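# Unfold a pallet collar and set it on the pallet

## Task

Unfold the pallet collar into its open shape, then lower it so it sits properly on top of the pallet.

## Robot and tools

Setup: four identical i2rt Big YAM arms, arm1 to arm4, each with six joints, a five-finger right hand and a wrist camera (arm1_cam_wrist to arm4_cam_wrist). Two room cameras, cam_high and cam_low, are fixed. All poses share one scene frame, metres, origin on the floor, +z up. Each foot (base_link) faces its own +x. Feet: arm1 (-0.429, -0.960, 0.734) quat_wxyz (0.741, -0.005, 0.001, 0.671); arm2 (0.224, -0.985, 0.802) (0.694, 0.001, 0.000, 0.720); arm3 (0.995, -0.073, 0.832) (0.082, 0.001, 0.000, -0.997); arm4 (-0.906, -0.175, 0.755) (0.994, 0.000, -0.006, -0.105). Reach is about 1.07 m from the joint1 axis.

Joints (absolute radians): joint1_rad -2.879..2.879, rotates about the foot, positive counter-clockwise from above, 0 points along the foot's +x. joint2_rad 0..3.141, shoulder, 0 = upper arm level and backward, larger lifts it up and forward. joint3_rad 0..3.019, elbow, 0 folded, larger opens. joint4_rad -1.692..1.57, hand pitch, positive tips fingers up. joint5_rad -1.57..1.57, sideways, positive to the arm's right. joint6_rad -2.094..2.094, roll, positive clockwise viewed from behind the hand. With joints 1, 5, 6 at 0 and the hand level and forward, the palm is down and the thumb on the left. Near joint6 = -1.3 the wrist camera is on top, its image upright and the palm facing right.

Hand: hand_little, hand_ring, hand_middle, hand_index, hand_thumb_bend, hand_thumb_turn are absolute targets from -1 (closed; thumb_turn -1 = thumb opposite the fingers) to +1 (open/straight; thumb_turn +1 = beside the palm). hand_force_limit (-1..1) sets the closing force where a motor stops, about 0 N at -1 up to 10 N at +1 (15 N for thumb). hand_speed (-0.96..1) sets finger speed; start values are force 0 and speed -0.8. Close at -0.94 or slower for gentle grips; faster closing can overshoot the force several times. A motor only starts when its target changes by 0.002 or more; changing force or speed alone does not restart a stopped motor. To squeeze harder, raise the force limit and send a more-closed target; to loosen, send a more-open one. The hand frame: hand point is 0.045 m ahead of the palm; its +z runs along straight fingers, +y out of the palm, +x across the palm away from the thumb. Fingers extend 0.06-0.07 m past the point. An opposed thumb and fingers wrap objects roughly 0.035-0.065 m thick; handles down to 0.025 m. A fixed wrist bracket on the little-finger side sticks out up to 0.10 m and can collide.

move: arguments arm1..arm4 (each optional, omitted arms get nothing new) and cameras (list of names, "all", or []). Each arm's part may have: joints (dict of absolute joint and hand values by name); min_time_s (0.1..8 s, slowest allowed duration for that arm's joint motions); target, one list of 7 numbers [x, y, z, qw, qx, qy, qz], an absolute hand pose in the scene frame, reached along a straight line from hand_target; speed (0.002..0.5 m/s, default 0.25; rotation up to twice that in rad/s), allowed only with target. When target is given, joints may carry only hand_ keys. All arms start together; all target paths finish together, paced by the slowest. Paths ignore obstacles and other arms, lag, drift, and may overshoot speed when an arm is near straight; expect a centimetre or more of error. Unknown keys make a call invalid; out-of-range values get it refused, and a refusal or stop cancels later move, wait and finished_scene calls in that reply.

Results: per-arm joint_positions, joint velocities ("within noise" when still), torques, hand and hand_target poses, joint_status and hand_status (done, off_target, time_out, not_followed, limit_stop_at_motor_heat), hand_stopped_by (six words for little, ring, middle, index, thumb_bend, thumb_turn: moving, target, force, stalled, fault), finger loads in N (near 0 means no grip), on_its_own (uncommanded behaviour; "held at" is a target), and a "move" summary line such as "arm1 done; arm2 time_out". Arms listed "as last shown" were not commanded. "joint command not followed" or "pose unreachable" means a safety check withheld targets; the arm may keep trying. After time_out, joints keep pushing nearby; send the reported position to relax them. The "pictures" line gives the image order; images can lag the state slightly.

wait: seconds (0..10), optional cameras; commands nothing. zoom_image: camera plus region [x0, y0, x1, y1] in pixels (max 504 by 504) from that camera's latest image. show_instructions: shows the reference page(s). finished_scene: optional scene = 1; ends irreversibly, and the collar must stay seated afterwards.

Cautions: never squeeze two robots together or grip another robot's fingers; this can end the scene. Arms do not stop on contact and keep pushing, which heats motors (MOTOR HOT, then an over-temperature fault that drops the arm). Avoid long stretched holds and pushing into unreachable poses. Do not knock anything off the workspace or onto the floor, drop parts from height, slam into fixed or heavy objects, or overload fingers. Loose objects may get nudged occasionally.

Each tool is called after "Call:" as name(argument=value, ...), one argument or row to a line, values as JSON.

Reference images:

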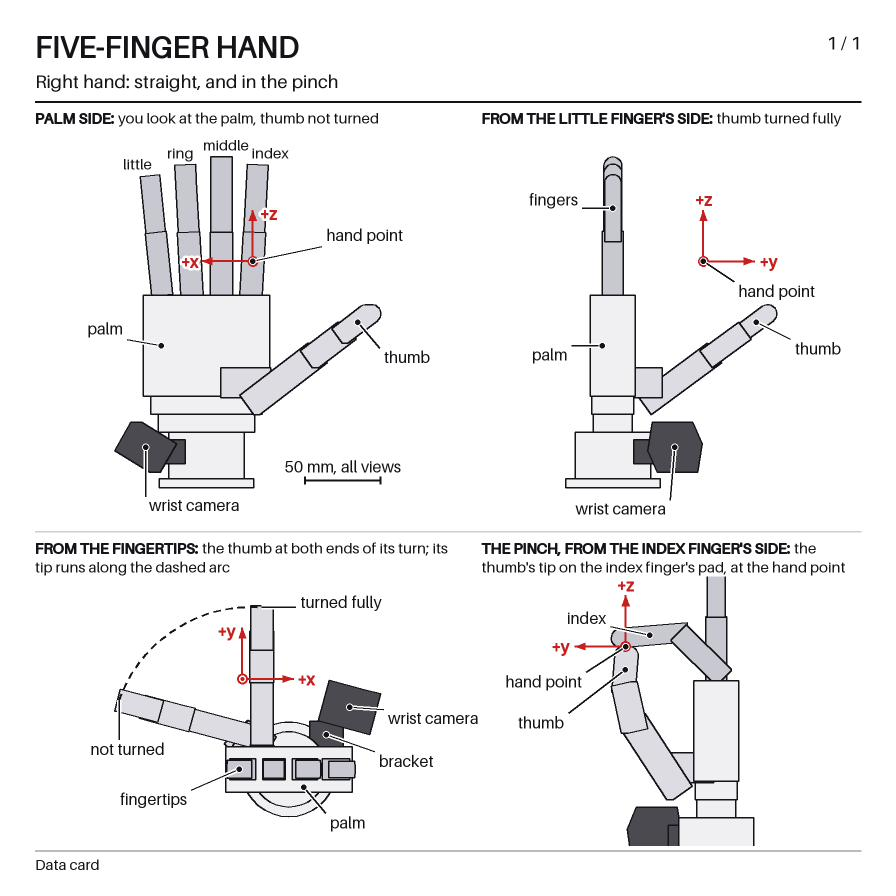

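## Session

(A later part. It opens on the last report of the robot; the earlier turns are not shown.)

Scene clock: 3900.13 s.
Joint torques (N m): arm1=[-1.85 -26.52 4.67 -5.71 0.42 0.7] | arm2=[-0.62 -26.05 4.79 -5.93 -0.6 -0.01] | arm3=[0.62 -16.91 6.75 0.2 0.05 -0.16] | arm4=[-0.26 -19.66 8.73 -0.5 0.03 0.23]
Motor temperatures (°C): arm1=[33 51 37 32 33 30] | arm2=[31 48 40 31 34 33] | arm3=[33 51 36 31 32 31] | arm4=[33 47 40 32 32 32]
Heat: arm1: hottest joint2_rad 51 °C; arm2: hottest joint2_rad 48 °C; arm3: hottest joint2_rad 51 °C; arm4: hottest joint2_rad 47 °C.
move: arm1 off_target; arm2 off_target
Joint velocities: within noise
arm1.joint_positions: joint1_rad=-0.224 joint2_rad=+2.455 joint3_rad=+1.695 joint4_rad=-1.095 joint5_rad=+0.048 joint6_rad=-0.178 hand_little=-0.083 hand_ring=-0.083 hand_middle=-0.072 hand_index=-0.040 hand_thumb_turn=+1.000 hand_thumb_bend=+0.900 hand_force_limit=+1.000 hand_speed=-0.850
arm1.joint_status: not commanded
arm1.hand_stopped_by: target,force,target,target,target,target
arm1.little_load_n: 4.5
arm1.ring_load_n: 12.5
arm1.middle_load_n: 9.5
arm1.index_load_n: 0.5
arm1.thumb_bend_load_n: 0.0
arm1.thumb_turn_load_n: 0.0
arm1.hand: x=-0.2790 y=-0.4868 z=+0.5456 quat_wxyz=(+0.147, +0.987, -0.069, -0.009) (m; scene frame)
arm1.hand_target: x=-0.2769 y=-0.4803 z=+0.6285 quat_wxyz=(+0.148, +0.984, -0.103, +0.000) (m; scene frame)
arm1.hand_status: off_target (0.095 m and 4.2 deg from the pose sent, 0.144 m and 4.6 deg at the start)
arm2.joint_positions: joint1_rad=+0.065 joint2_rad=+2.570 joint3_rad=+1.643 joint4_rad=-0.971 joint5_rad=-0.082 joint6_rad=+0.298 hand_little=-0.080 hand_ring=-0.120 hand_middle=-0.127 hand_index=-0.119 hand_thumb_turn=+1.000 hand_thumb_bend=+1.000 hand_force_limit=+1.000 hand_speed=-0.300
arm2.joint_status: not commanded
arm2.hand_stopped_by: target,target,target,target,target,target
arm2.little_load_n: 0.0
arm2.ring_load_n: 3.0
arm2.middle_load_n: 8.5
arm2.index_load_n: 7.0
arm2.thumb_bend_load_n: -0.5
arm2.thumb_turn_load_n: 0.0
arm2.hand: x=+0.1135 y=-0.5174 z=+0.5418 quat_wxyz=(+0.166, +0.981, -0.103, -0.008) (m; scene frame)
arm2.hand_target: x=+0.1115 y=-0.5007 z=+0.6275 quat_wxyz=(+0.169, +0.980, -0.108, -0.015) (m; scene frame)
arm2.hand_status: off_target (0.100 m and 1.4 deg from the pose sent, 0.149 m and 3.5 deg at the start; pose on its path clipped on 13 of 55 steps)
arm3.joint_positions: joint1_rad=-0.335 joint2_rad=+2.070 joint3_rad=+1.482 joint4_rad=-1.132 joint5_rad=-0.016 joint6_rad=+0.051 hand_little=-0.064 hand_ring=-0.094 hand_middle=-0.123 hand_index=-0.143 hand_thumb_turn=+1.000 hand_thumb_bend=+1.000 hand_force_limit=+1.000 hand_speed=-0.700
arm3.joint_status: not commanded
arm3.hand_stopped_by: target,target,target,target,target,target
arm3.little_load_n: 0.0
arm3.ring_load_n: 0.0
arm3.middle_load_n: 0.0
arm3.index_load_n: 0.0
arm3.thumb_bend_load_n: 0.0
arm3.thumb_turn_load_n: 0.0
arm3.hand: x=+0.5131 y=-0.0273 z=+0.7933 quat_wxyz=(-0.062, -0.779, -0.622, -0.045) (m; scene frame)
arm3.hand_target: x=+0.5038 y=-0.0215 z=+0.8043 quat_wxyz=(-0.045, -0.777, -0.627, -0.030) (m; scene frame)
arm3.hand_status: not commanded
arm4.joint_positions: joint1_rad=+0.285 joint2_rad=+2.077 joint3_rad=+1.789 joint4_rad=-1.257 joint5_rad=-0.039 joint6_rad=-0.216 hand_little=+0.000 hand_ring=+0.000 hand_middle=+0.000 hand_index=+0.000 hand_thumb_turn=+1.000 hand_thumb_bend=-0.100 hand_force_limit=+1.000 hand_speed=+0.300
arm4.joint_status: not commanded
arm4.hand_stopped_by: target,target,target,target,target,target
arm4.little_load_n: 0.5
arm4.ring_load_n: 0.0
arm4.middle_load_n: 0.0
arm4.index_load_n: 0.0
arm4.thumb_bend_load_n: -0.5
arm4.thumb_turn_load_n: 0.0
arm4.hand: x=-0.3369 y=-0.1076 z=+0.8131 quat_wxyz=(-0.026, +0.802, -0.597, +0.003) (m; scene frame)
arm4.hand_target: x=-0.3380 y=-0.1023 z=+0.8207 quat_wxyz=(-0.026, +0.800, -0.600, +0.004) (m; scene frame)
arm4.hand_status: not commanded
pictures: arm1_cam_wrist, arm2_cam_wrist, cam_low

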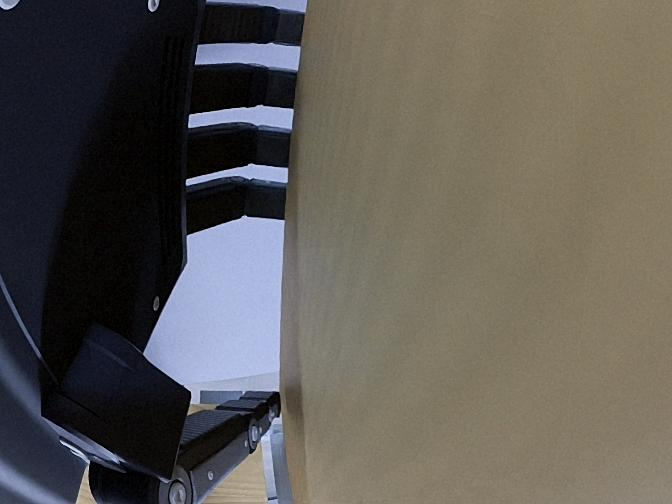

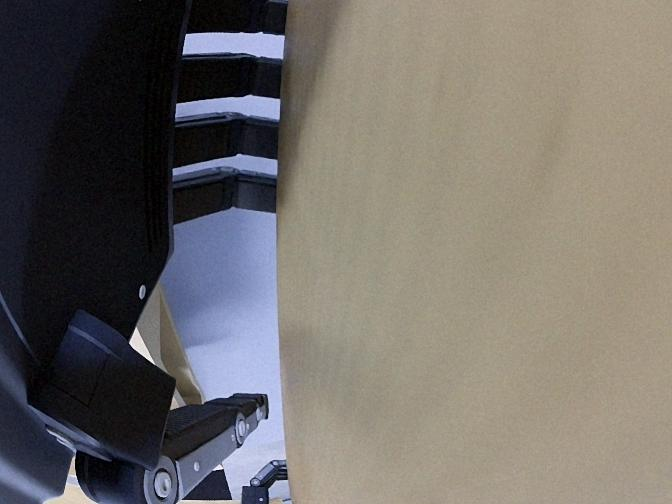

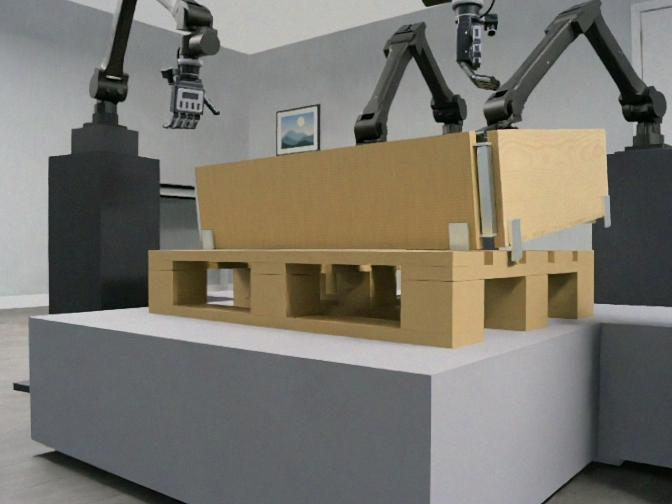

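Call:
move(
  cameras=["all"],
)

Scene clock: 3914.63 s.
Joint torques (N m): arm1=[-1.9 -26.4 4.71 -5.74 0.42 0.69] | arm2=[-0.67 -26.05 4.79 -5.93 -0.6 -0.01] | arm3=[-0.73 -16.56 6.8 0.35 0.02 -0.09] | arm4=[-0.21 -19.6 8.68 -0.49 0.03 0.22]
Motor temperatures (°C): arm1=[33 55 37 32 33 30] | arm2=[31 47 40 31 34 33] | arm3=[33 51 36 31 32 31] | arm4=[33 47 40 32 32 32]
Heat: arm1: hottest joint2_rad 55 °C; arm2: hottest joint2_rad 47 °C; arm3: hottest joint2_rad 51 °C; arm4: hottest joint2_rad 47 °C.
Joint velocities: within noise
arm1.joint_positions: joint1_rad=-0.224 joint2_rad=+2.455 joint3_rad=+1.695 joint4_rad=-1.095 joint5_rad=+0.048 joint6_rad=-0.178 hand_little=-0.083 hand_ring=-0.083 hand_middle=-0.072 hand_index=-0.040 hand_thumb_turn=+1.000 hand_thumb_bend=+0.900 hand_force_limit=+1.000 hand_speed=-0.850
arm1.joint_status: not commanded
arm1.hand_stopped_by: target,force,target,target,target,target
arm1.little_load_n: 4.5
arm1.ring_load_n: 12.5
arm1.middle_load_n: 9.5
arm1.index_load_n: 0.0
arm1.thumb_bend_load_n: 0.0
arm1.thumb_turn_load_n: 0.0
arm1.hand: x=-0.2790 y=-0.4868 z=+0.5456 quat_wxyz=(+0.147, +0.987, -0.069, -0.009) (m; scene frame)
arm1.hand_target: x=-0.2769 y=-0.4803 z=+0.6285 quat_wxyz=(+0.148, +0.984, -0.103, +0.000) (m; scene frame)
arm1.hand_status: off_target (0.095 m and 4.2 deg from the pose sent, 0.144 m and 4.6 deg at the start)
arm2.joint_positions: joint1_rad=+0.065 joint2_rad=+2.570 joint3_rad=+1.643 joint4_rad=-0.971 joint5_rad=-0.082 joint6_rad=+0.298 hand_little=-0.080 hand_ring=-0.120 hand_middle=-0.127 hand_index=-0.119 hand_thumb_turn=+1.000 hand_thumb_bend=+1.000 hand_force_limit=+1.000 hand_speed=-0.300
arm2.joint_status: not commanded
arm2.hand_stopped_by: target,target,target,target,target,target
arm2.little_load_n: 0.0
arm2.ring_load_n: 3.0
arm2.middle_load_n: 8.5
arm2.index_load_n: 7.0
arm2.thumb_bend_load_n: 0.0
arm2.thumb_turn_load_n: 0.0
arm2.hand: x=+0.1135 y=-0.5174 z=+0.5418 quat_wxyz=(+0.166, +0.981, -0.103, -0.008) (m; scene frame)
arm2.hand_target: x=+0.1115 y=-0.5007 z=+0.6275 quat_wxyz=(+0.169, +0.980, -0.108, -0.015) (m; scene frame)
arm2.hand_status: off_target (0.100 m and 1.4 deg from the pose sent, 0.149 m and 3.5 deg at the start; pose on its path clipped on 13 of 55 steps)
arm3.joint_positions: joint1_rad=-0.335 joint2_rad=+2.070 joint3_rad=+1.482 joint4_rad=-1.132 joint5_rad=-0.016 joint6_rad=+0.051 hand_little=-0.064 hand_ring=-0.094 hand_middle=-0.123 hand_index=-0.143 hand_thumb_turn=+1.000 hand_thumb_bend=+1.000 hand_force_limit=+1.000 hand_speed=-0.700
arm3.joint_status: not commanded
arm3.hand_stopped_by: target,target,target,target,target,target
arm3.little_load_n: 0.0
arm3.ring_load_n: 0.0
arm3.middle_load_n: 0.5
arm3.index_load_n: 0.0
arm3.thumb_bend_load_n: 0.0
arm3.thumb_turn_load_n: 0.0
arm3.hand: x=+0.5131 y=-0.0273 z=+0.7933 quat_wxyz=(-0.062, -0.779, -0.622, -0.045) (m; scene frame)
arm3.hand_target: x=+0.5038 y=-0.0215 z=+0.8043 quat_wxyz=(-0.045, -0.777, -0.627, -0.030) (m; scene frame)
arm3.hand_status: not commanded
arm4.joint_positions: joint1_rad=+0.285 joint2_rad=+2.077 joint3_rad=+1.789 joint4_rad=-1.257 joint5_rad=-0.039 joint6_rad=-0.216 hand_little=+0.000 hand_ring=+0.000 hand_middle=+0.000 hand_index=+0.000 hand_thumb_turn=+1.000 hand_thumb_bend=-0.100 hand_force_limit=+1.000 hand_speed=+0.300
arm4.joint_status: not commanded
arm4.hand_stopped_by: target,target,target,target,target,target
arm4.little_load_n: 0.0
arm4.ring_load_n: 0.0
arm4.middle_load_n: 0.0
arm4.index_load_n: 0.0
arm4.thumb_bend_load_n: 0.0
arm4.thumb_turn_load_n: 0.0
arm4.hand: x=-0.3369 y=-0.1076 z=+0.8131 quat_wxyz=(-0.026, +0.802, -0.597, +0.003) (m; scene frame)
arm4.hand_target: x=-0.3380 y=-0.1023 z=+0.8207 quat_wxyz=(-0.026, +0.800, -0.600, +0.004) (m; scene frame)
arm4.hand_status: not commanded
pictures: arm1_cam_wrist, arm2_cam_wrist, arm3_cam_wrist, arm4_cam_wrist, cam_high, cam_low

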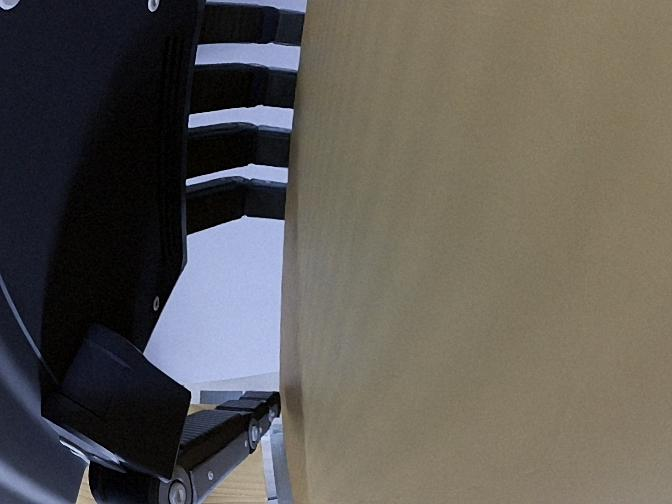

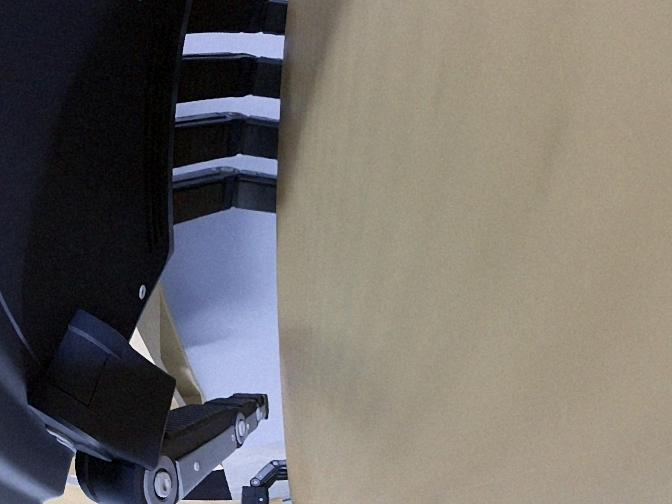

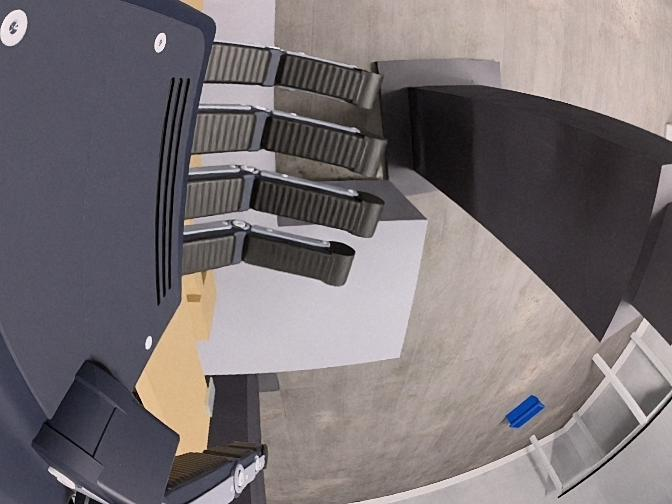

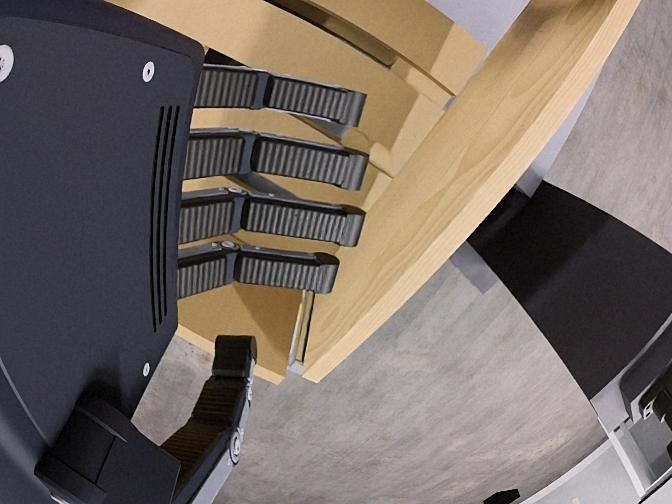

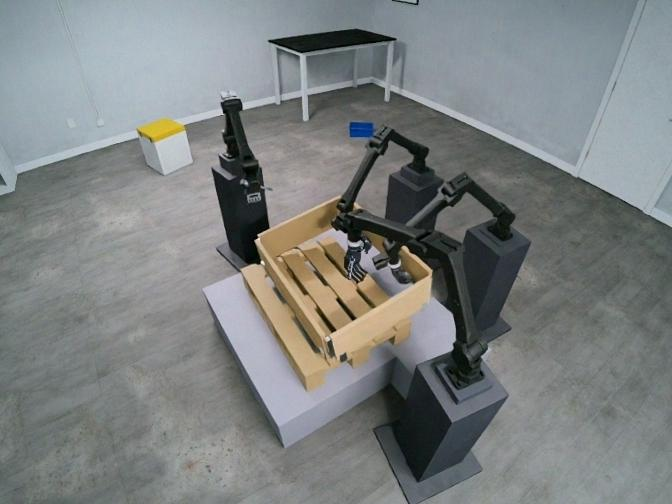

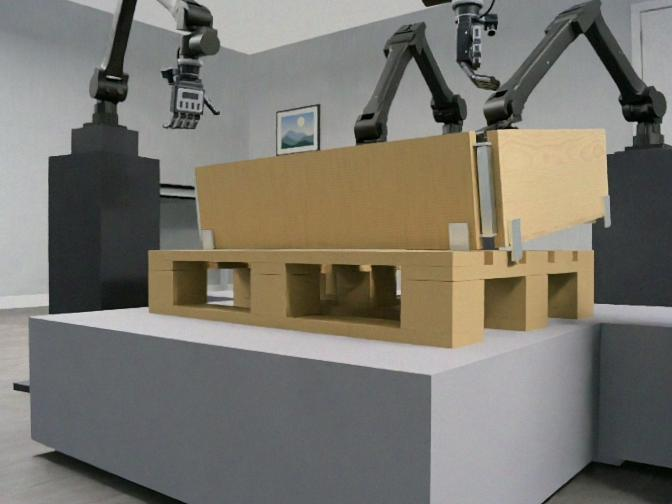

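Call:
move(
  arm1={"target": [-0.2769, -0.4760, 0.6620, 0.148, 0.984, -0.103, 0.0], "speed": 0.04},
  arm2={"target": [0.1115, -0.4970, 0.6620, 0.169, 0.980, -0.108, -0.015], "speed": 0.04},
  arm4={"target": [-0.375, -0.03, 0.80, 0.0524, 0.606, -0.790, -0.0887], "speed": 0.15},
  cameras=["arm4_cam_wrist", "cam_high", "cam_low"],
)

Scene clock: 3935.13 s.
Joint torques (N m): arm1=[-1.61 -27.05 4.88 -5.89 0.37 0.74] | arm2=[-0.56 -26.29 4.36 -5.82 -0.6 0.06] | arm3=[-0.91 -17.26 6.72 0.39 0.08 -0.08] | arm4=[-0.38 -18.49 7.21 -0.83 -0.24 0.24]
Motor temperatures (°C): arm1=[33 57 37 33 33 30] | arm2=[31 48 40 32 34 33] | arm3=[33 51 36 31 32 31] | arm4=[33 47 40 32 32 32]
Heat: arm1: hottest joint2_rad 57 °C; arm2: hottest joint2_rad 48 °C; arm3: hottest joint2_rad 51 °C; arm4: hottest joint2_rad 47 °C.
move: arm1 off_target; arm2 off_target; arm4 off_target
Joint velocities: within noise
arm1.joint_positions: joint1_rad=-0.224 joint2_rad=+2.452 joint3_rad=+1.697 joint4_rad=-1.099 joint5_rad=+0.048 joint6_rad=-0.183 hand_little=-0.083 hand_ring=-0.083 hand_middle=-0.072 hand_index=-0.040 hand_thumb_turn=+1.000 hand_thumb_bend=+0.900 hand_force_limit=+1.000 hand_speed=-0.850
arm1.joint_status: not commanded
arm1.hand_stopped_by: target,force,target,target,target,target
arm1.little_load_n: 4.5
arm1.ring_load_n: 12.5
arm1.middle_load_n: 9.5
arm1.index_load_n: 0.0
arm1.thumb_bend_load_n: 0.0
arm1.thumb_turn_load_n: 0.0
arm1.hand: x=-0.2786 y=-0.4863 z=+0.5479 quat_wxyz=(+0.147, +0.987, -0.067, -0.009) (m; scene frame)
arm1.hand_target: x=-0.2769 y=-0.4779 z=+0.6355 quat_wxyz=(+0.145, +0.984, -0.102, +0.000) (m; scene frame)
arm1.hand_status: off_target (0.115 m and 4.3 deg from the pose sent, 0.117 m and 4.1 deg at the start; pose on its path clipped on 46 of 77 steps)
arm2.joint_positions: joint1_rad=+0.065 joint2_rad=+2.567 joint3_rad=+1.643 joint4_rad=-0.974 joint5_rad=-0.082 joint6_rad=+0.295 hand_little=-0.080 hand_ring=-0.120 hand_middle=-0.127 hand_index=-0.119 hand_thumb_turn=+1.000 hand_thumb_bend=+1.000 hand_force_limit=+1.000 hand_speed=-0.300
arm2.joint_status: not commanded
arm2.hand_stopped_by: target,target,target,target,target,target
arm2.little_load_n: 0.0
arm2.ring_load_n: 3.0
arm2.middle_load_n: 8.0
arm2.index_load_n: 7.0
arm2.thumb_bend_load_n: 0.0
arm2.thumb_turn_load_n: 0.0
arm2.hand: x=+0.1136 y=-0.5170 z=+0.5437 quat_wxyz=(+0.166, +0.981, -0.101, -0.008) (m; scene frame)
arm2.hand_target: x=+0.1111 y=-0.5013 z=+0.6297 quat_wxyz=(+0.168, +0.980, -0.109, -0.015) (m; scene frame)
arm2.hand_status: off_target (0.120 m and 1.1 deg from the pose sent, 0.122 m and 1.1 deg at the start; pose on its path clipped on 55 of 77 steps)
arm3: as last shown
arm3.ring_load_n: 0.5
arm3.middle_load_n: 0.0
arm4.joint_positions: joint1_rad=+0.339 joint2_rad=+2.120 joint3_rad=+1.789 joint4_rad=-1.393 joint5_rad=-0.100 joint6_rad=+0.370 hand_little=+0.000 hand_ring=+0.000 hand_middle=+0.000 hand_index=+0.000 hand_thumb_turn=+1.000 hand_thumb_bend=-0.100 hand_force_limit=+1.000 hand_speed=+0.300
arm4.joint_status: not commanded
arm4.hand_stopped_by: target,target,target,target,target,target
arm4.little_load_n: 0.0
arm4.ring_load_n: 0.0
arm4.middle_load_n: 0.0
arm4.index_load_n: 0.0
arm4.thumb_bend_load_n: 0.0
arm4.thumb_turn_load_n: 0.0
arm4.hand: x=-0.3653 y=-0.0350 z=+0.8030 quat_wxyz=(+0.036, +0.611, -0.787, -0.077) (m; scene frame)
arm4.hand_target: x=-0.3725 y=-0.0301 z=+0.7992 quat_wxyz=(+0.047, +0.607, -0.789, -0.085) (m; scene frame)
arm4.hand_status: off_target (0.011 m and 2.4 deg from the pose sent, 0.087 m and 34.5 deg at the start)
pictures: arm4_cam_wrist, cam_high, cam_low

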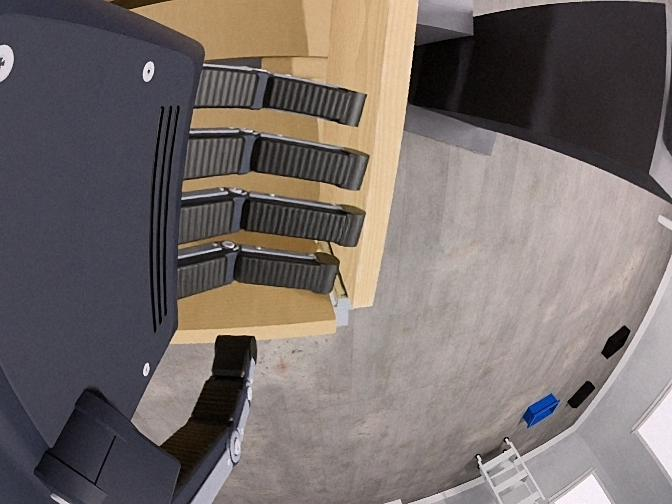

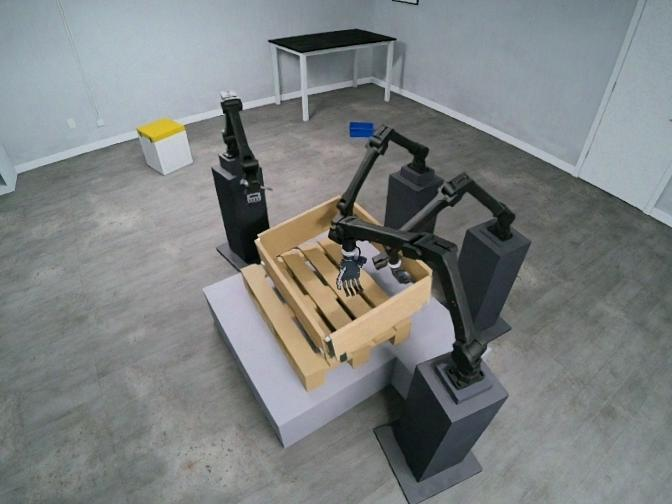

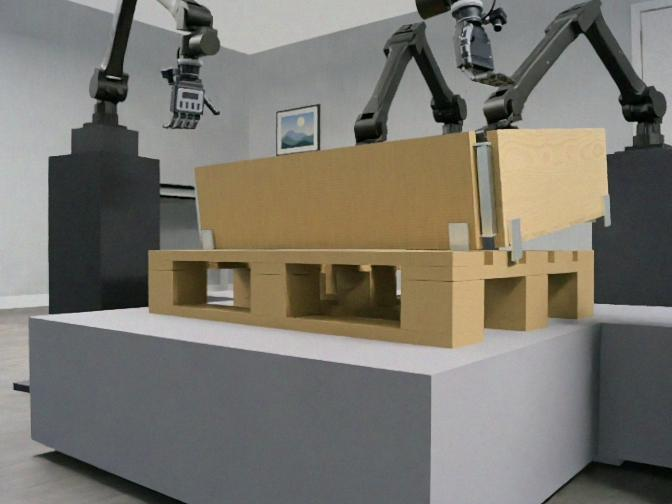

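Call:
move(
  arm1={"target": [-0.2769, -0.4760, 0.7000, 0.145, 0.984, -0.102, 0.0], "speed": 0.02},
  arm2={"target": [0.1115, -0.4970, 0.7000, 0.168, 0.980, -0.109, -0.015], "speed": 0.02},
  cameras=["cam_low"],
)

Call:
zoom_image(
  camera="cam_low",
  region=[420, 190, 640, 290],
)

Scene clock: 3948.67 s.
Joint torques (N m): arm1=[-1.67 -27.58 4.03 -5.56 0.33 0.75] | arm2=[-0.62 -26.75 2.95 -5.52 -0.59 0.09] | arm3=[-0.32 -16.15 6.54 0.27 0.01 -0.15] | arm4=[-0.26 -18.37 7.2 -0.83 -0.24 0.22]
Motor temperatures (°C): arm1=[33 57 37 33 33 30] | arm2=[31 50 40 32 34 33] | arm3=[33 51 36 31 32 31] | arm4=[33 46 40 32 32 32]
Heat: arm1: hottest joint2_rad 57 °C; arm2: hottest joint2_rad 50 °C; arm3: hottest joint2_rad 51 °C; arm4: hottest joint2_rad 46 °C.
move: arm1 off_target; arm2 off_target
Joint velocities: within noise
arm1.joint_positions: joint1_rad=-0.222 joint2_rad=+2.451 joint3_rad=+1.697 joint4_rad=-1.099 joint5_rad=+0.048 joint6_rad=-0.188 hand_little=-0.083 hand_ring=-0.083 hand_middle=-0.072 hand_index=-0.040 hand_thumb_turn=+1.000 hand_thumb_bend=+0.900 hand_force_limit=+1.000 hand_speed=-0.850
arm1.joint_status: not commanded
arm1.hand_stopped_by: target,force,target,target,target,target
arm1.little_load_n: 4.0
arm1.ring_load_n: 12.5
arm1.middle_load_n: 9.5
arm1.index_load_n: 0.0
arm1.thumb_bend_load_n: 0.0
arm1.thumb_turn_load_n: 0.0
arm1.hand: x=-0.2789 y=-0.4858 z=+0.5487 quat_wxyz=(+0.146, +0.987, -0.064, -0.009) (m; scene frame)
arm1.hand_target: x=-0.2780 y=-0.4797 z=+0.6359 quat_wxyz=(+0.143, +0.985, -0.100, +0.000) (m; scene frame)
arm1.hand_status: off_target (0.152 m and 4.5 deg from the pose sent, 0.152 m and 4.2 deg at the start; pose on its path clipped on 91 of 111 steps)
arm2.joint_positions: joint1_rad=+0.065 joint2_rad=+2.565 joint3_rad=+1.643 joint4_rad=-0.974 joint5_rad=-0.082 joint6_rad=+0.290 hand_little=-0.080 hand_ring=-0.120 hand_middle=-0.127 hand_index=-0.119 hand_thumb_turn=+1.000 hand_thumb_bend=+1.000 hand_force_limit=+1.000 hand_speed=-0.300
arm2.joint_status: not commanded
arm2.hand_stopped_by: target,target,target,target,target,target
arm2.little_load_n: 0.0
arm2.ring_load_n: 3.0
arm2.middle_load_n: 8.5
arm2.index_load_n: 7.0
arm2.thumb_bend_load_n: 0.0
arm2.thumb_turn_load_n: 0.0
arm2.hand: x=+0.1138 y=-0.5166 z=+0.5444 quat_wxyz=(+0.166, +0.981, -0.099, -0.009) (m; scene frame)
arm2.hand_target: x=+0.1116 y=-0.5048 z=+0.6302 quat_wxyz=(+0.168, +0.980, -0.108, -0.015) (m; scene frame)
arm2.hand_status: off_target (0.157 m and 1.4 deg from the pose sent, 0.158 m and 1.2 deg at the start; pose on its path clipped on 96 of 115 steps)
arm3, arm4: as last shown
arm4.joint_positions: joint1_rad=+0.339 joint2_rad=+2.120 joint3_rad=+1.789 joint4_rad=-1.393 joint5_rad=-0.100 joint6_rad=+0.372 hand_little=+0.000 hand_ring=+0.000 hand_middle=+0.000 hand_index=+0.000 hand_thumb_turn=+1.000 hand_thumb_bend=-0.100 hand_force_limit=+1.000 hand_speed=+0.300
arm4.index_load_n: 0.5
arm4.hand: x=-0.3653 y=-0.0349 z=+0.8030 quat_wxyz=(+0.036, +0.611, -0.787, -0.077) (m; scene frame)
arm4.hand_target: x=-0.3724 y=-0.0300 z=+0.7992 quat_wxyz=(+0.047, +0.606, -0.789, -0.085) (m; scene frame)
pictures: cam_low

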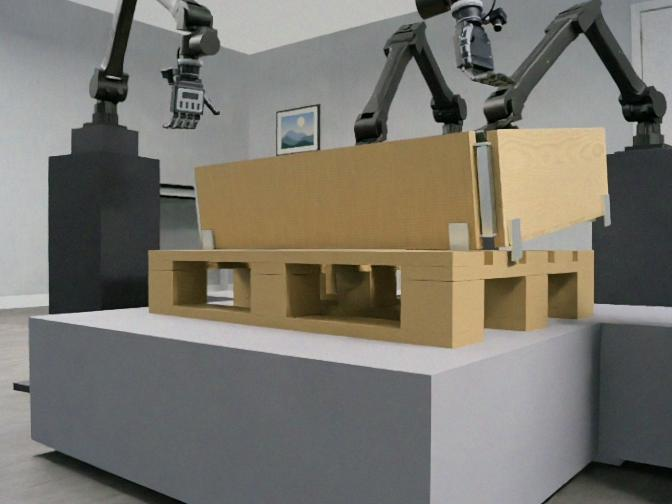

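Scaled by 2.291 from the camera's 672x504 image, which has a finer 960x720 frame.

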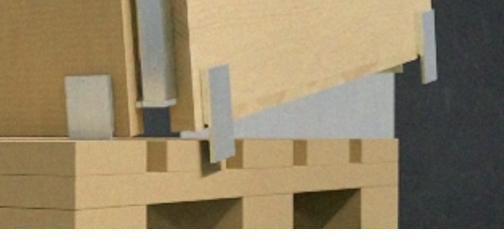

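Call:
move(
  arm1={"joints": {"joint2_rad": 2.32}, "min_time_s": 3},
  arm2={"joints": {"joint2_rad": 2.435}, "min_time_s": 3},
  cameras=["cam_low"],
)

Call:
zoom_image(
  camera="cam_low",
  region=[420, 190, 640, 290],
)

Scene clock: 3956.00 s.
Joint torques (N m): arm1=[-1.55 -26.11 4.01 -5.53 0.32 0.75] | arm2=[-0.62 -25.23 2.93 -5.53 -0.6 0.1] | arm3=[0.5 -17.73 6.68 0.7 0.02 -0.13] | arm4=[-0.15 -18.43 7.23 -0.8 -0.23 0.22]
Motor temperatures (°C): arm1=[33 58 37 33 33 31] | arm2=[31 51 40 32 34 33] | arm3=[33 51 36 31 32 31] | arm4=[33 46 40 32 32 32]
Heat: arm1: hottest joint2_rad 58 °C; arm2: hottest joint2_rad 51 °C; arm3: hottest joint2_rad 51 °C; arm4: hottest joint2_rad 46 °C.
move: arm1 done; arm2 done
Joint velocities: within noise
arm1.joint_positions: joint1_rad=-0.222 joint2_rad=+2.451 joint3_rad=+1.697 joint4_rad=-1.099 joint5_rad=+0.048 joint6_rad=-0.188 hand_little=-0.083 hand_ring=-0.083 hand_middle=-0.072 hand_index=-0.040 hand_thumb_turn=+1.000 hand_thumb_bend=+0.900 hand_force_limit=+1.000 hand_speed=-0.850
arm1.joint_status: all done
arm1.hand_stopped_by: target,force,target,target,target,target
arm1.little_load_n: 4.0
arm1.ring_load_n: 12.5
arm1.middle_load_n: 9.5
arm1.index_load_n: 0.0
arm1.thumb_bend_load_n: 0.0
arm1.thumb_turn_load_n: 0.0
arm1.hand: x=-0.2789 y=-0.4858 z=+0.5487 quat_wxyz=(+0.146, +0.987, -0.064, -0.009) (m; scene frame)
arm1.hand_target: x=-0.2793 y=-0.4838 z=+0.6271 quat_wxyz=(+0.152, +0.983, -0.100, -0.002) (m; scene frame)
arm1.hand_status: not commanded
arm2.joint_positions: joint1_rad=+0.065 joint2_rad=+2.565 joint3_rad=+1.643 joint4_rad=-0.974 joint5_rad=-0.082 joint6_rad=+0.290 hand_little=-0.080 hand_ring=-0.120 hand_middle=-0.127 hand_index=-0.119 hand_thumb_turn=+1.000 hand_thumb_bend=+1.000 hand_force_limit=+1.000 hand_speed=-0.300
arm2.joint_status: all done
arm2.hand_stopped_by: target,target,target,target,target,target
arm2.little_load_n: 0.0
arm2.ring_load_n: 3.0
arm2.middle_load_n: 8.5
arm2.index_load_n: 7.0
arm2.thumb_bend_load_n: 0.0
arm2.thumb_turn_load_n: 0.0
arm2.hand: x=+0.1138 y=-0.5166 z=+0.5444 quat_wxyz=(+0.166, +0.981, -0.099, -0.009) (m; scene frame)
arm2.hand_target: x=+0.1122 y=-0.5114 z=+0.6202 quat_wxyz=(+0.178, +0.978, -0.109, -0.013) (m; scene frame)
arm2.hand_status: not commanded
arm3, arm4: as last shown
arm3.ring_load_n: 0.0
arm4.index_load_n: 0.0
pictures: cam_low

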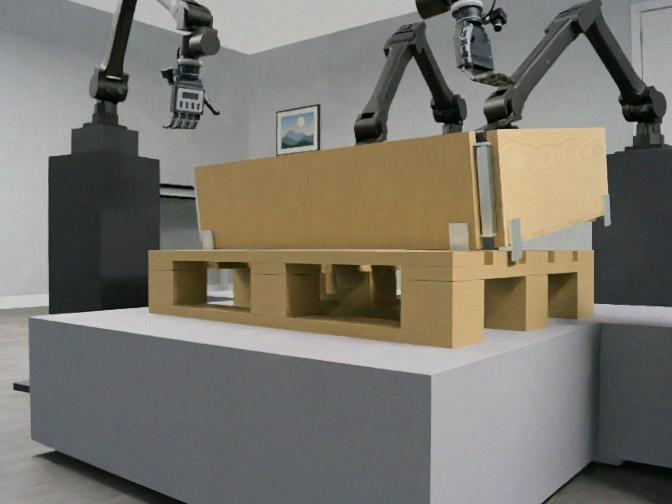

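Scaled by 2.291 from the camera's 672x504 image, which has a finer 960x720 frame.

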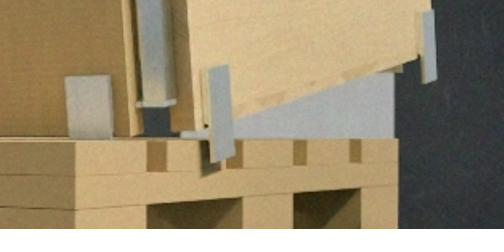

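Call:
move(
  arm1={"joints": {"joint2_rad": 2.25}, "min_time_s": 3},
  arm2={"joints": {"joint2_rad": 2.36}, "min_time_s": 3},
  cameras=["cam_low"],
)

Call:
zoom_image(
  camera="cam_low",
  region=[420, 190, 640, 290],
)

Scene clock: 3965.40 s.
Joint torques (N m): arm1=[-2.02 -28.81 4.68 -4.82 0.3 0.88] | arm2=[-0.85 -28.04 4.04 -4.56 -0.54 0.38] | arm3=[-1.08 -16.62 6.5 0.05 0.01 -0.17] | arm4=[-0.32 -18.49 7.21 -0.8 -0.24 0.22]
Motor temperatures (°C): arm1=[33 58 37 33 33 31] | arm2=[31 52 40 32 34 33] | arm3=[33 51 36 31 32 31] | arm4=[33 45 40 32 32 32]
Heat: arm1: hottest joint2_rad 58 °C; arm2: hottest joint2_rad 52 °C; arm3: hottest joint2_rad 51 °C; arm4: hottest joint2_rad 45 °C.
move: arm1 time_out; arm2 time_out
Joint velocities: within noise
arm1.joint_positions: joint1_rad=-0.219 joint2_rad=+2.417 joint3_rad=+1.689 joint4_rad=-1.118 joint5_rad=+0.048 joint6_rad=-0.200 hand_little=-0.083 hand_ring=-0.083 hand_middle=-0.072 hand_index=-0.040 hand_thumb_turn=+1.000 hand_thumb_bend=+0.900 hand_force_limit=+1.000 hand_speed=-0.850
arm1.joint_status: joint2_rad time_out (moved -0.034 of -0.201)
arm1.hand_stopped_by: target,force,target,target,target,target
arm1.little_load_n: 2.0
arm1.ring_load_n: 11.0
arm1.middle_load_n: 6.5
arm1.index_load_n: 0.0
arm1.thumb_bend_load_n: 0.0
arm1.thumb_turn_load_n: 0.0
arm1.on_its_own: joint2_rad reads +2.417 and still pushes toward +2.250 since a time_out; joint4_rad reads -1.118 and still pushes toward -1.231 since a time_out; joint6_rad reads -0.200 and still pushes toward -0.118 since a time_out
arm1.hand: x=-0.2792 y=-0.4837 z=+0.5663 quat_wxyz=(+0.143, +0.988, -0.056, -0.009) (m; scene frame)
arm1.hand_target: x=-0.2749 y=-0.4692 z=+0.6609 quat_wxyz=(+0.119, +0.988, -0.101, +0.005) (m; scene frame)
arm1.hand_status: not commanded
arm2.joint_positions: joint1_rad=+0.070 joint2_rad=+2.530 joint3_rad=+1.632 joint4_rad=-1.000 joint5_rad=-0.083 joint6_rad=+0.262 hand_little=-0.080 hand_ring=-0.120 hand_middle=-0.127 hand_index=-0.119 hand_thumb_turn=+1.000 hand_thumb_bend=+1.000 hand_force_limit=+1.000 hand_speed=-0.300
arm2.joint_status: joint2_rad time_out (moved -0.035 of -0.205)
arm2.hand_stopped_by: target,target,target,target,target,target
arm2.little_load_n: 0.0
arm2.ring_load_n: 2.5
arm2.middle_load_n: 8.0
arm2.index_load_n: 6.5
arm2.thumb_bend_load_n: 0.0
arm2.thumb_turn_load_n: 0.0
arm2.on_its_own: joint2_rad reads +2.530 and still pushes toward +2.360 since a time_out; joint4_rad reads -1.000 and still pushes toward -1.107 since a time_out; joint6_rad reads +0.262 and still pushes toward +0.302 since a time_out
arm2.hand: x=+0.1127 y=-0.5167 z=+0.5632 quat_wxyz=(+0.166, +0.982, -0.083, -0.011) (m; scene frame)
arm2.hand_target: x=+0.1097 y=-0.4899 z=+0.6558 quat_wxyz=(+0.143, +0.984, -0.107, -0.021) (m; scene frame)
arm2.hand_status: not commanded
arm3, arm4: as last shown
pictures: cam_low

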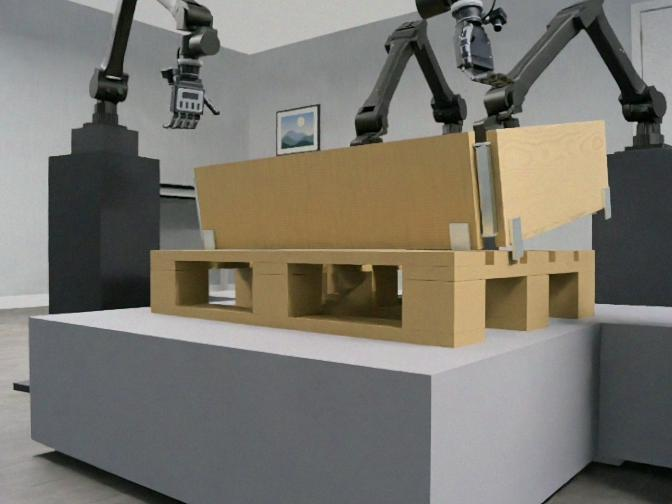

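Scaled by 2.291 from the camera's 672x504 image, which has a finer 960x720 frame.

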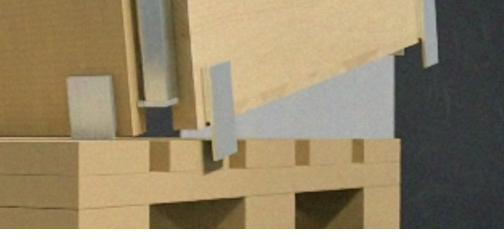

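Call:
move(
  arm4={"target": [-0.392, -0.032, 0.57, 0.0524, 0.606, -0.790, -0.0887], "speed": 0.15},
  cameras=["arm4_cam_wrist", "cam_high", "cam_low"],
)

Scene clock: 3970.57 s.
Joint torques (N m): arm1=[-2.02 -28.63 4.68 -4.79 0.3 0.88] | arm2=[-0.85 -27.99 4.05 -4.59 -0.54 0.38] | arm3=[-0.44 -17.55 6.54 0.34 0.03 -0.16] | arm4=[-0.09 -20.01 5.22 -0.03 -0.24 0.23]
Motor temperatures (°C): arm1=[33 57 37 33 33 31] | arm2=[31 52 40 31 34 33] | arm3=[33 51 36 31 32 31] | arm4=[33 45 40 32 32 32]
Heat: arm1: hottest joint2_rad 57 °C; arm2: hottest joint2_rad 52 °C; arm3: hottest joint2_rad 51 °C; arm4: hottest joint2_rad 45 °C.
move: arm4 done
Joint velocities: within noise
arm1, arm2, arm3: as last shown
arm1.on_its_own: joint2_rad reads +2.417 and still pushes toward +2.250 since a time_out; joint4_rad reads -1.118 and still pushes toward -1.231 since a time_out; joint6_rad reads -0.200 and still pushes toward -0.118 since a time_out
arm2.little_load_n: 0.5
arm2.on_its_own: joint2_rad reads +2.530 and still pushes toward +2.360 since a time_out; joint4_rad reads -1.000 and still pushes toward -1.107 since a time_out; joint6_rad reads +0.262 and still pushes toward +0.302 since a time_out
arm3.index_load_n: 0.5
arm3.thumb_bend_load_n: -0.5
arm4.joint_positions: joint1_rad=+0.340 joint2_rad=+2.423 joint3_rad=+1.619 joint4_rad=-0.974 joint5_rad=-0.102 joint6_rad=+0.381 hand_little=+0.000 hand_ring=+0.000 hand_middle=+0.000 hand_index=+0.000 hand_thumb_turn=+1.000 hand_thumb_bend=-0.100 hand_force_limit=+1.000 hand_speed=+0.300
arm4.joint_status: not commanded
arm4.hand_stopped_by: target,target,target,target,target,target
arm4.little_load_n: 0.0
arm4.ring_load_n: 0.0
arm4.middle_load_n: 0.0
arm4.index_load_n: 0.0
arm4.thumb_bend_load_n: 0.0
arm4.thumb_turn_load_n: 0.0
arm4.hand: x=-0.3974 y=-0.0384 z=+0.5676 quat_wxyz=(+0.059, +0.605, -0.789, -0.091) (m; scene frame)
arm4.hand_target: x=-0.3946 y=-0.0318 z=+0.5707 quat_wxyz=(+0.053, +0.603, -0.791, -0.088) (m; scene frame)
arm4.hand_status: done (0.009 m and 0.9 deg from the pose sent, 0.235 m and 2.4 deg at the start)
pictures: arm4_cam_wrist, cam_high, cam_low

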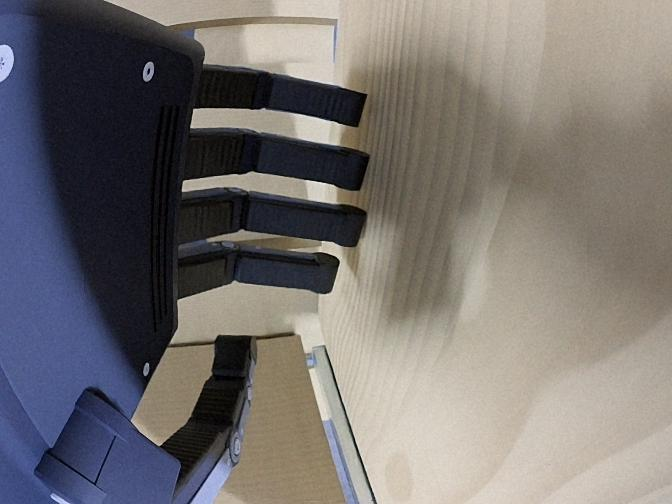

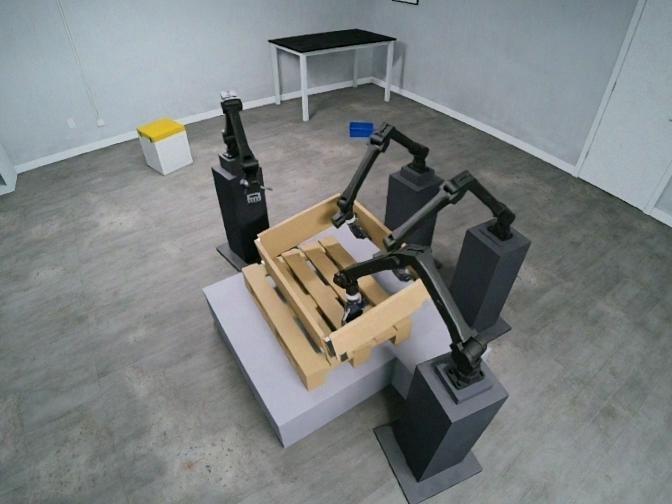

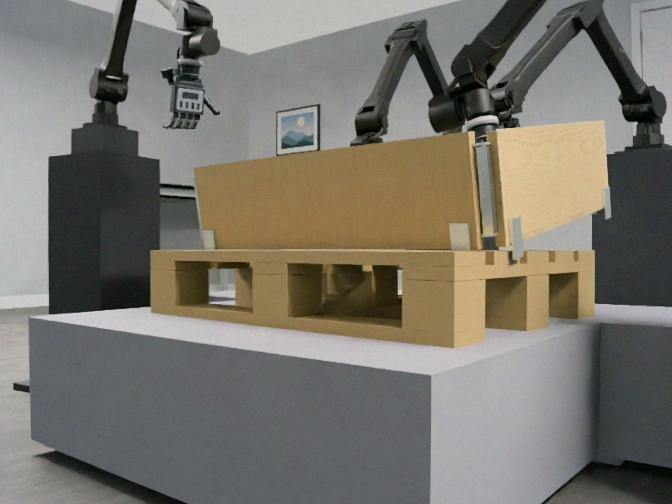

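Call:
move(
  arm4={"target": [-0.382, -0.032, 0.488, 0.0524, 0.606, -0.790, -0.0887], "speed": 0.06},
  cameras=["arm4_cam_wrist", "cam_low"],
)

Call:
zoom_image(
  camera="cam_low",
  region=[480, 200, 620, 290],
)

Scene clock: 3974.53 s.
Joint torques (N m): arm1=[-2.08 -28.69 4.67 -4.82 0.3 0.88] | arm2=[-0.85 -27.93 4.05 -4.59 -0.53 0.38] | arm3=[0.38 -15.74 6.79 0.2 0.02 -0.12] | arm4=[-0.38 -20.01 8.03 -0.06 -0.2 0.14]
Motor temperatures (°C): arm1=[33 57 37 33 33 31] | arm2=[31 52 40 31 34 33] | arm3=[33 51 36 31 32 31] | arm4=[33 46 40 32 32 32]
Heat: arm1: hottest joint2_rad 57 °C; arm2: hottest joint2_rad 52 °C; arm3: hottest joint2_rad 51 °C; arm4: hottest joint2_rad 46 °C.
move: arm4 off_target
Joint velocities: within noise
arm1, arm2, arm3: as last shown
arm1.on_its_own: joint2_rad reads +2.417 and still pushes toward +2.250 since a time_out; joint4_rad reads -1.118 and still pushes toward -1.231 since a time_out; joint6_rad reads -0.200 and still pushes toward -0.118 since a time_out
arm1.hand_target: x=-0.2747 y=-0.4693 z=+0.6609 quat_wxyz=(+0.119, +0.988, -0.102, +0.005) (m; scene frame)
arm2.little_load_n: 0.0
arm2.index_load_n: 7.0
arm2.thumb_turn_load_n: -0.5
arm2.on_its_own: joint2_rad reads +2.530 and still pushes toward +2.360 since a time_out; joint4_rad reads -1.000 and still pushes toward -1.107 since a time_out; joint6_rad reads +0.262 and still pushes toward +0.302 since a time_out
arm2.hand_target: x=+0.1099 y=-0.4898 z=+0.6558 quat_wxyz=(+0.143, +0.984, -0.108, -0.021) (m; scene frame)
arm3.index_load_n: 0.0
arm3.thumb_bend_load_n: 0.0
arm4.joint_positions: joint1_rad=+0.340 joint2_rad=+2.601 joint3_rad=+1.687 joint4_rad=-0.902 joint5_rad=-0.103 joint6_rad=+0.381 hand_little=+0.000 hand_ring=+0.000 hand_middle=+0.000 hand_index=+0.000 hand_thumb_turn=+1.000 hand_thumb_bend=-0.100 hand_force_limit=+1.000 hand_speed=+0.300
arm4.joint_status: not commanded
arm4.hand_stopped_by: target,target,target,target,target,target
arm4.little_load_n: 0.0
arm4.ring_load_n: 0.0
arm4.middle_load_n: 0.0
arm4.index_load_n: 0.0
arm4.thumb_bend_load_n: 0.0
arm4.thumb_turn_load_n: 0.0
arm4.hand: x=-0.4077 y=-0.0398 z=+0.4825 quat_wxyz=(+0.075, +0.603, -0.788, -0.101) (m; scene frame)
arm4.hand_target: x=-0.3834 y=-0.0324 z=+0.4892 quat_wxyz=(+0.052, +0.605, -0.789, -0.089) (m; scene frame)
arm4.hand_status: off_target (0.027 m and 3.0 deg from the pose sent, 0.081 m and 0.9 deg at the start)
pictures: arm4_cam_wrist, cam_low

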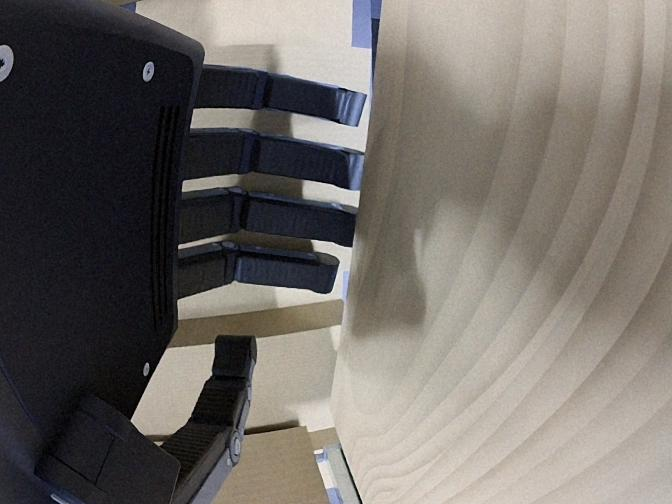

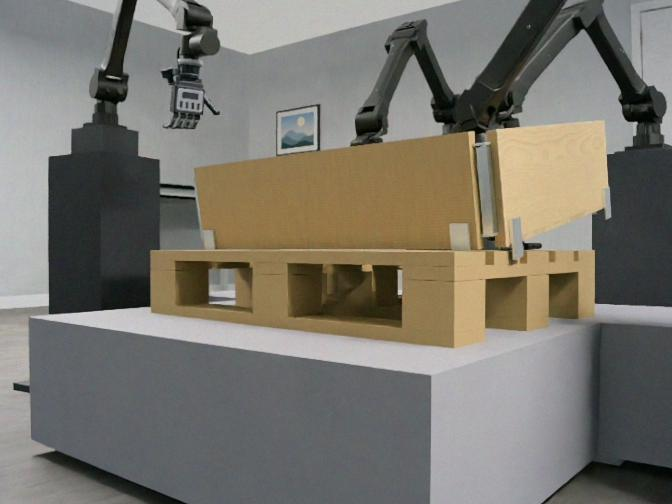

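Scaled by 3.600 from the camera's 672x504 image, which has a finer 960x720 frame.

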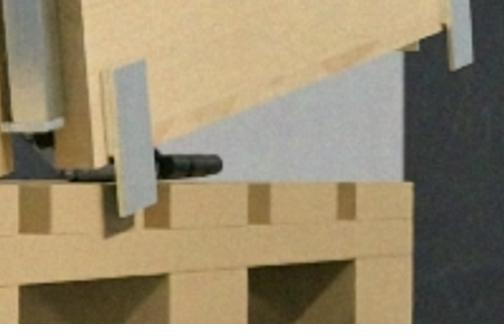

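Call:
move(
  arm4={"target": [-0.422, -0.03, 0.490, 0.0524, 0.606, -0.790, -0.0887], "speed": 0.06},
  cameras=["arm4_cam_wrist", "cam_low"],
)

Call:
zoom_image(
  camera="cam_low",
  region=[480, 200, 620, 290],
)

Scene clock: 3977.50 s.
Joint torques (N m): arm1=[-2.02 -28.81 4.67 -4.81 0.3 0.88] | arm2=[-0.97 -27.99 4.05 -4.57 -0.54 0.38] | arm3=[0.5 -16.97 6.76 0.28 -0.01 -0.14] | arm4=[-0.21 -20.6 3.92 0.05 -0.21 0.23]
Motor temperatures (°C): arm1=[33 57 37 33 33 31] | arm2=[31 52 40 31 34 33] | arm3=[33 51 36 31 32 31] | arm4=[33 46 40 32 32 32]
Heat: arm1: hottest joint2_rad 57 °C; arm2: hottest joint2_rad 52 °C; arm3: hottest joint2_rad 51 °C; arm4: hottest joint2_rad 46 °C.
move: arm4 off_target
Joint velocities: within noise
arm1, arm2, arm3: as last shown
arm1.on_its_own: joint2_rad reads +2.417 and still pushes toward +2.250 since a time_out; joint4_rad reads -1.118 and still pushes toward -1.231 since a time_out; joint6_rad reads -0.200 and still pushes toward -0.118 since a time_out
arm2.index_load_n: 6.5
arm2.thumb_turn_load_n: 0.0
arm2.on_its_own: joint2_rad reads +2.530 and still pushes toward +2.360 since a time_out; joint4_rad reads -1.000 and still pushes toward -1.107 since a time_out; joint6_rad reads +0.262 and still pushes toward +0.302 since a time_out
arm4.joint_positions: joint1_rad=+0.351 joint2_rad=+2.555 joint3_rad=+1.575 joint4_rad=-0.810 joint5_rad=-0.105 joint6_rad=+0.376 hand_little=+0.000 hand_ring=+0.000 hand_middle=+0.000 hand_index=+0.000 hand_thumb_turn=+1.000 hand_thumb_bend=-0.100 hand_force_limit=+1.000 hand_speed=+0.300
arm4.joint_status: not commanded
arm4.hand_stopped_by: target,target,target,target,target,target
arm4.little_load_n: 0.0
arm4.ring_load_n: 0.0
arm4.middle_load_n: 0.0
arm4.index_load_n: -0.5
arm4.thumb_bend_load_n: 0.0
arm4.thumb_turn_load_n: 0.0
arm4.hand: x=-0.4299 y=-0.0374 z=+0.4813 quat_wxyz=(+0.064, +0.610, -0.784, -0.095) (m; scene frame)
arm4.hand_target: x=-0.4218 y=-0.0301 z=+0.4908 quat_wxyz=(+0.052, +0.609, -0.787, -0.089) (m; scene frame)
arm4.hand_status: off_target (0.014 m and 1.8 deg from the pose sent, 0.019 m and 3.0 deg at the start)
pictures: arm4_cam_wrist, cam_low

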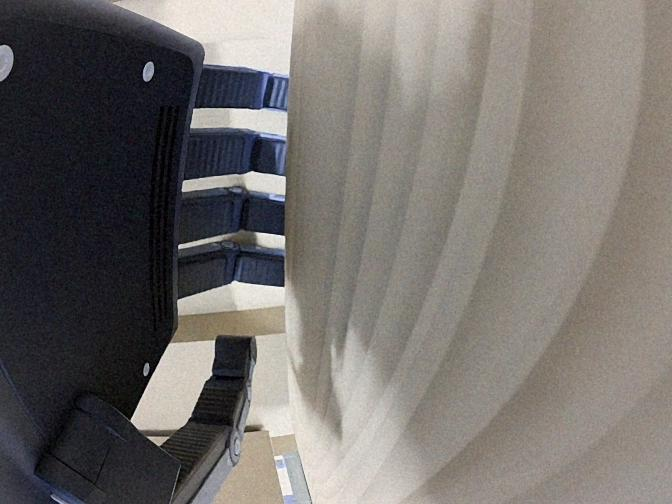

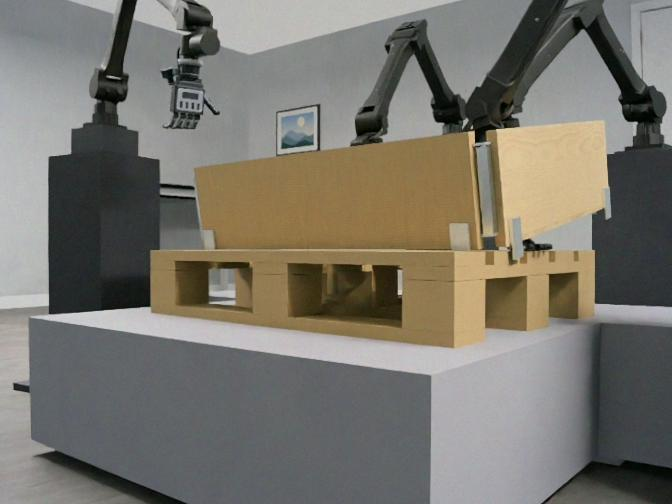

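Scaled by 3.600 from the camera's 672x504 image, which has a finer 960x720 frame.

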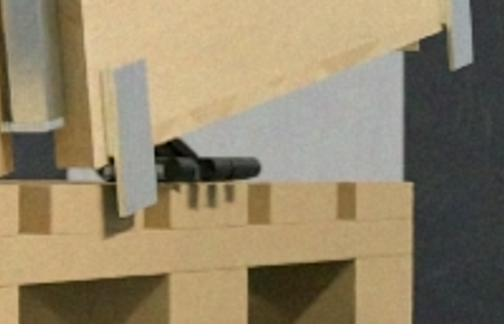

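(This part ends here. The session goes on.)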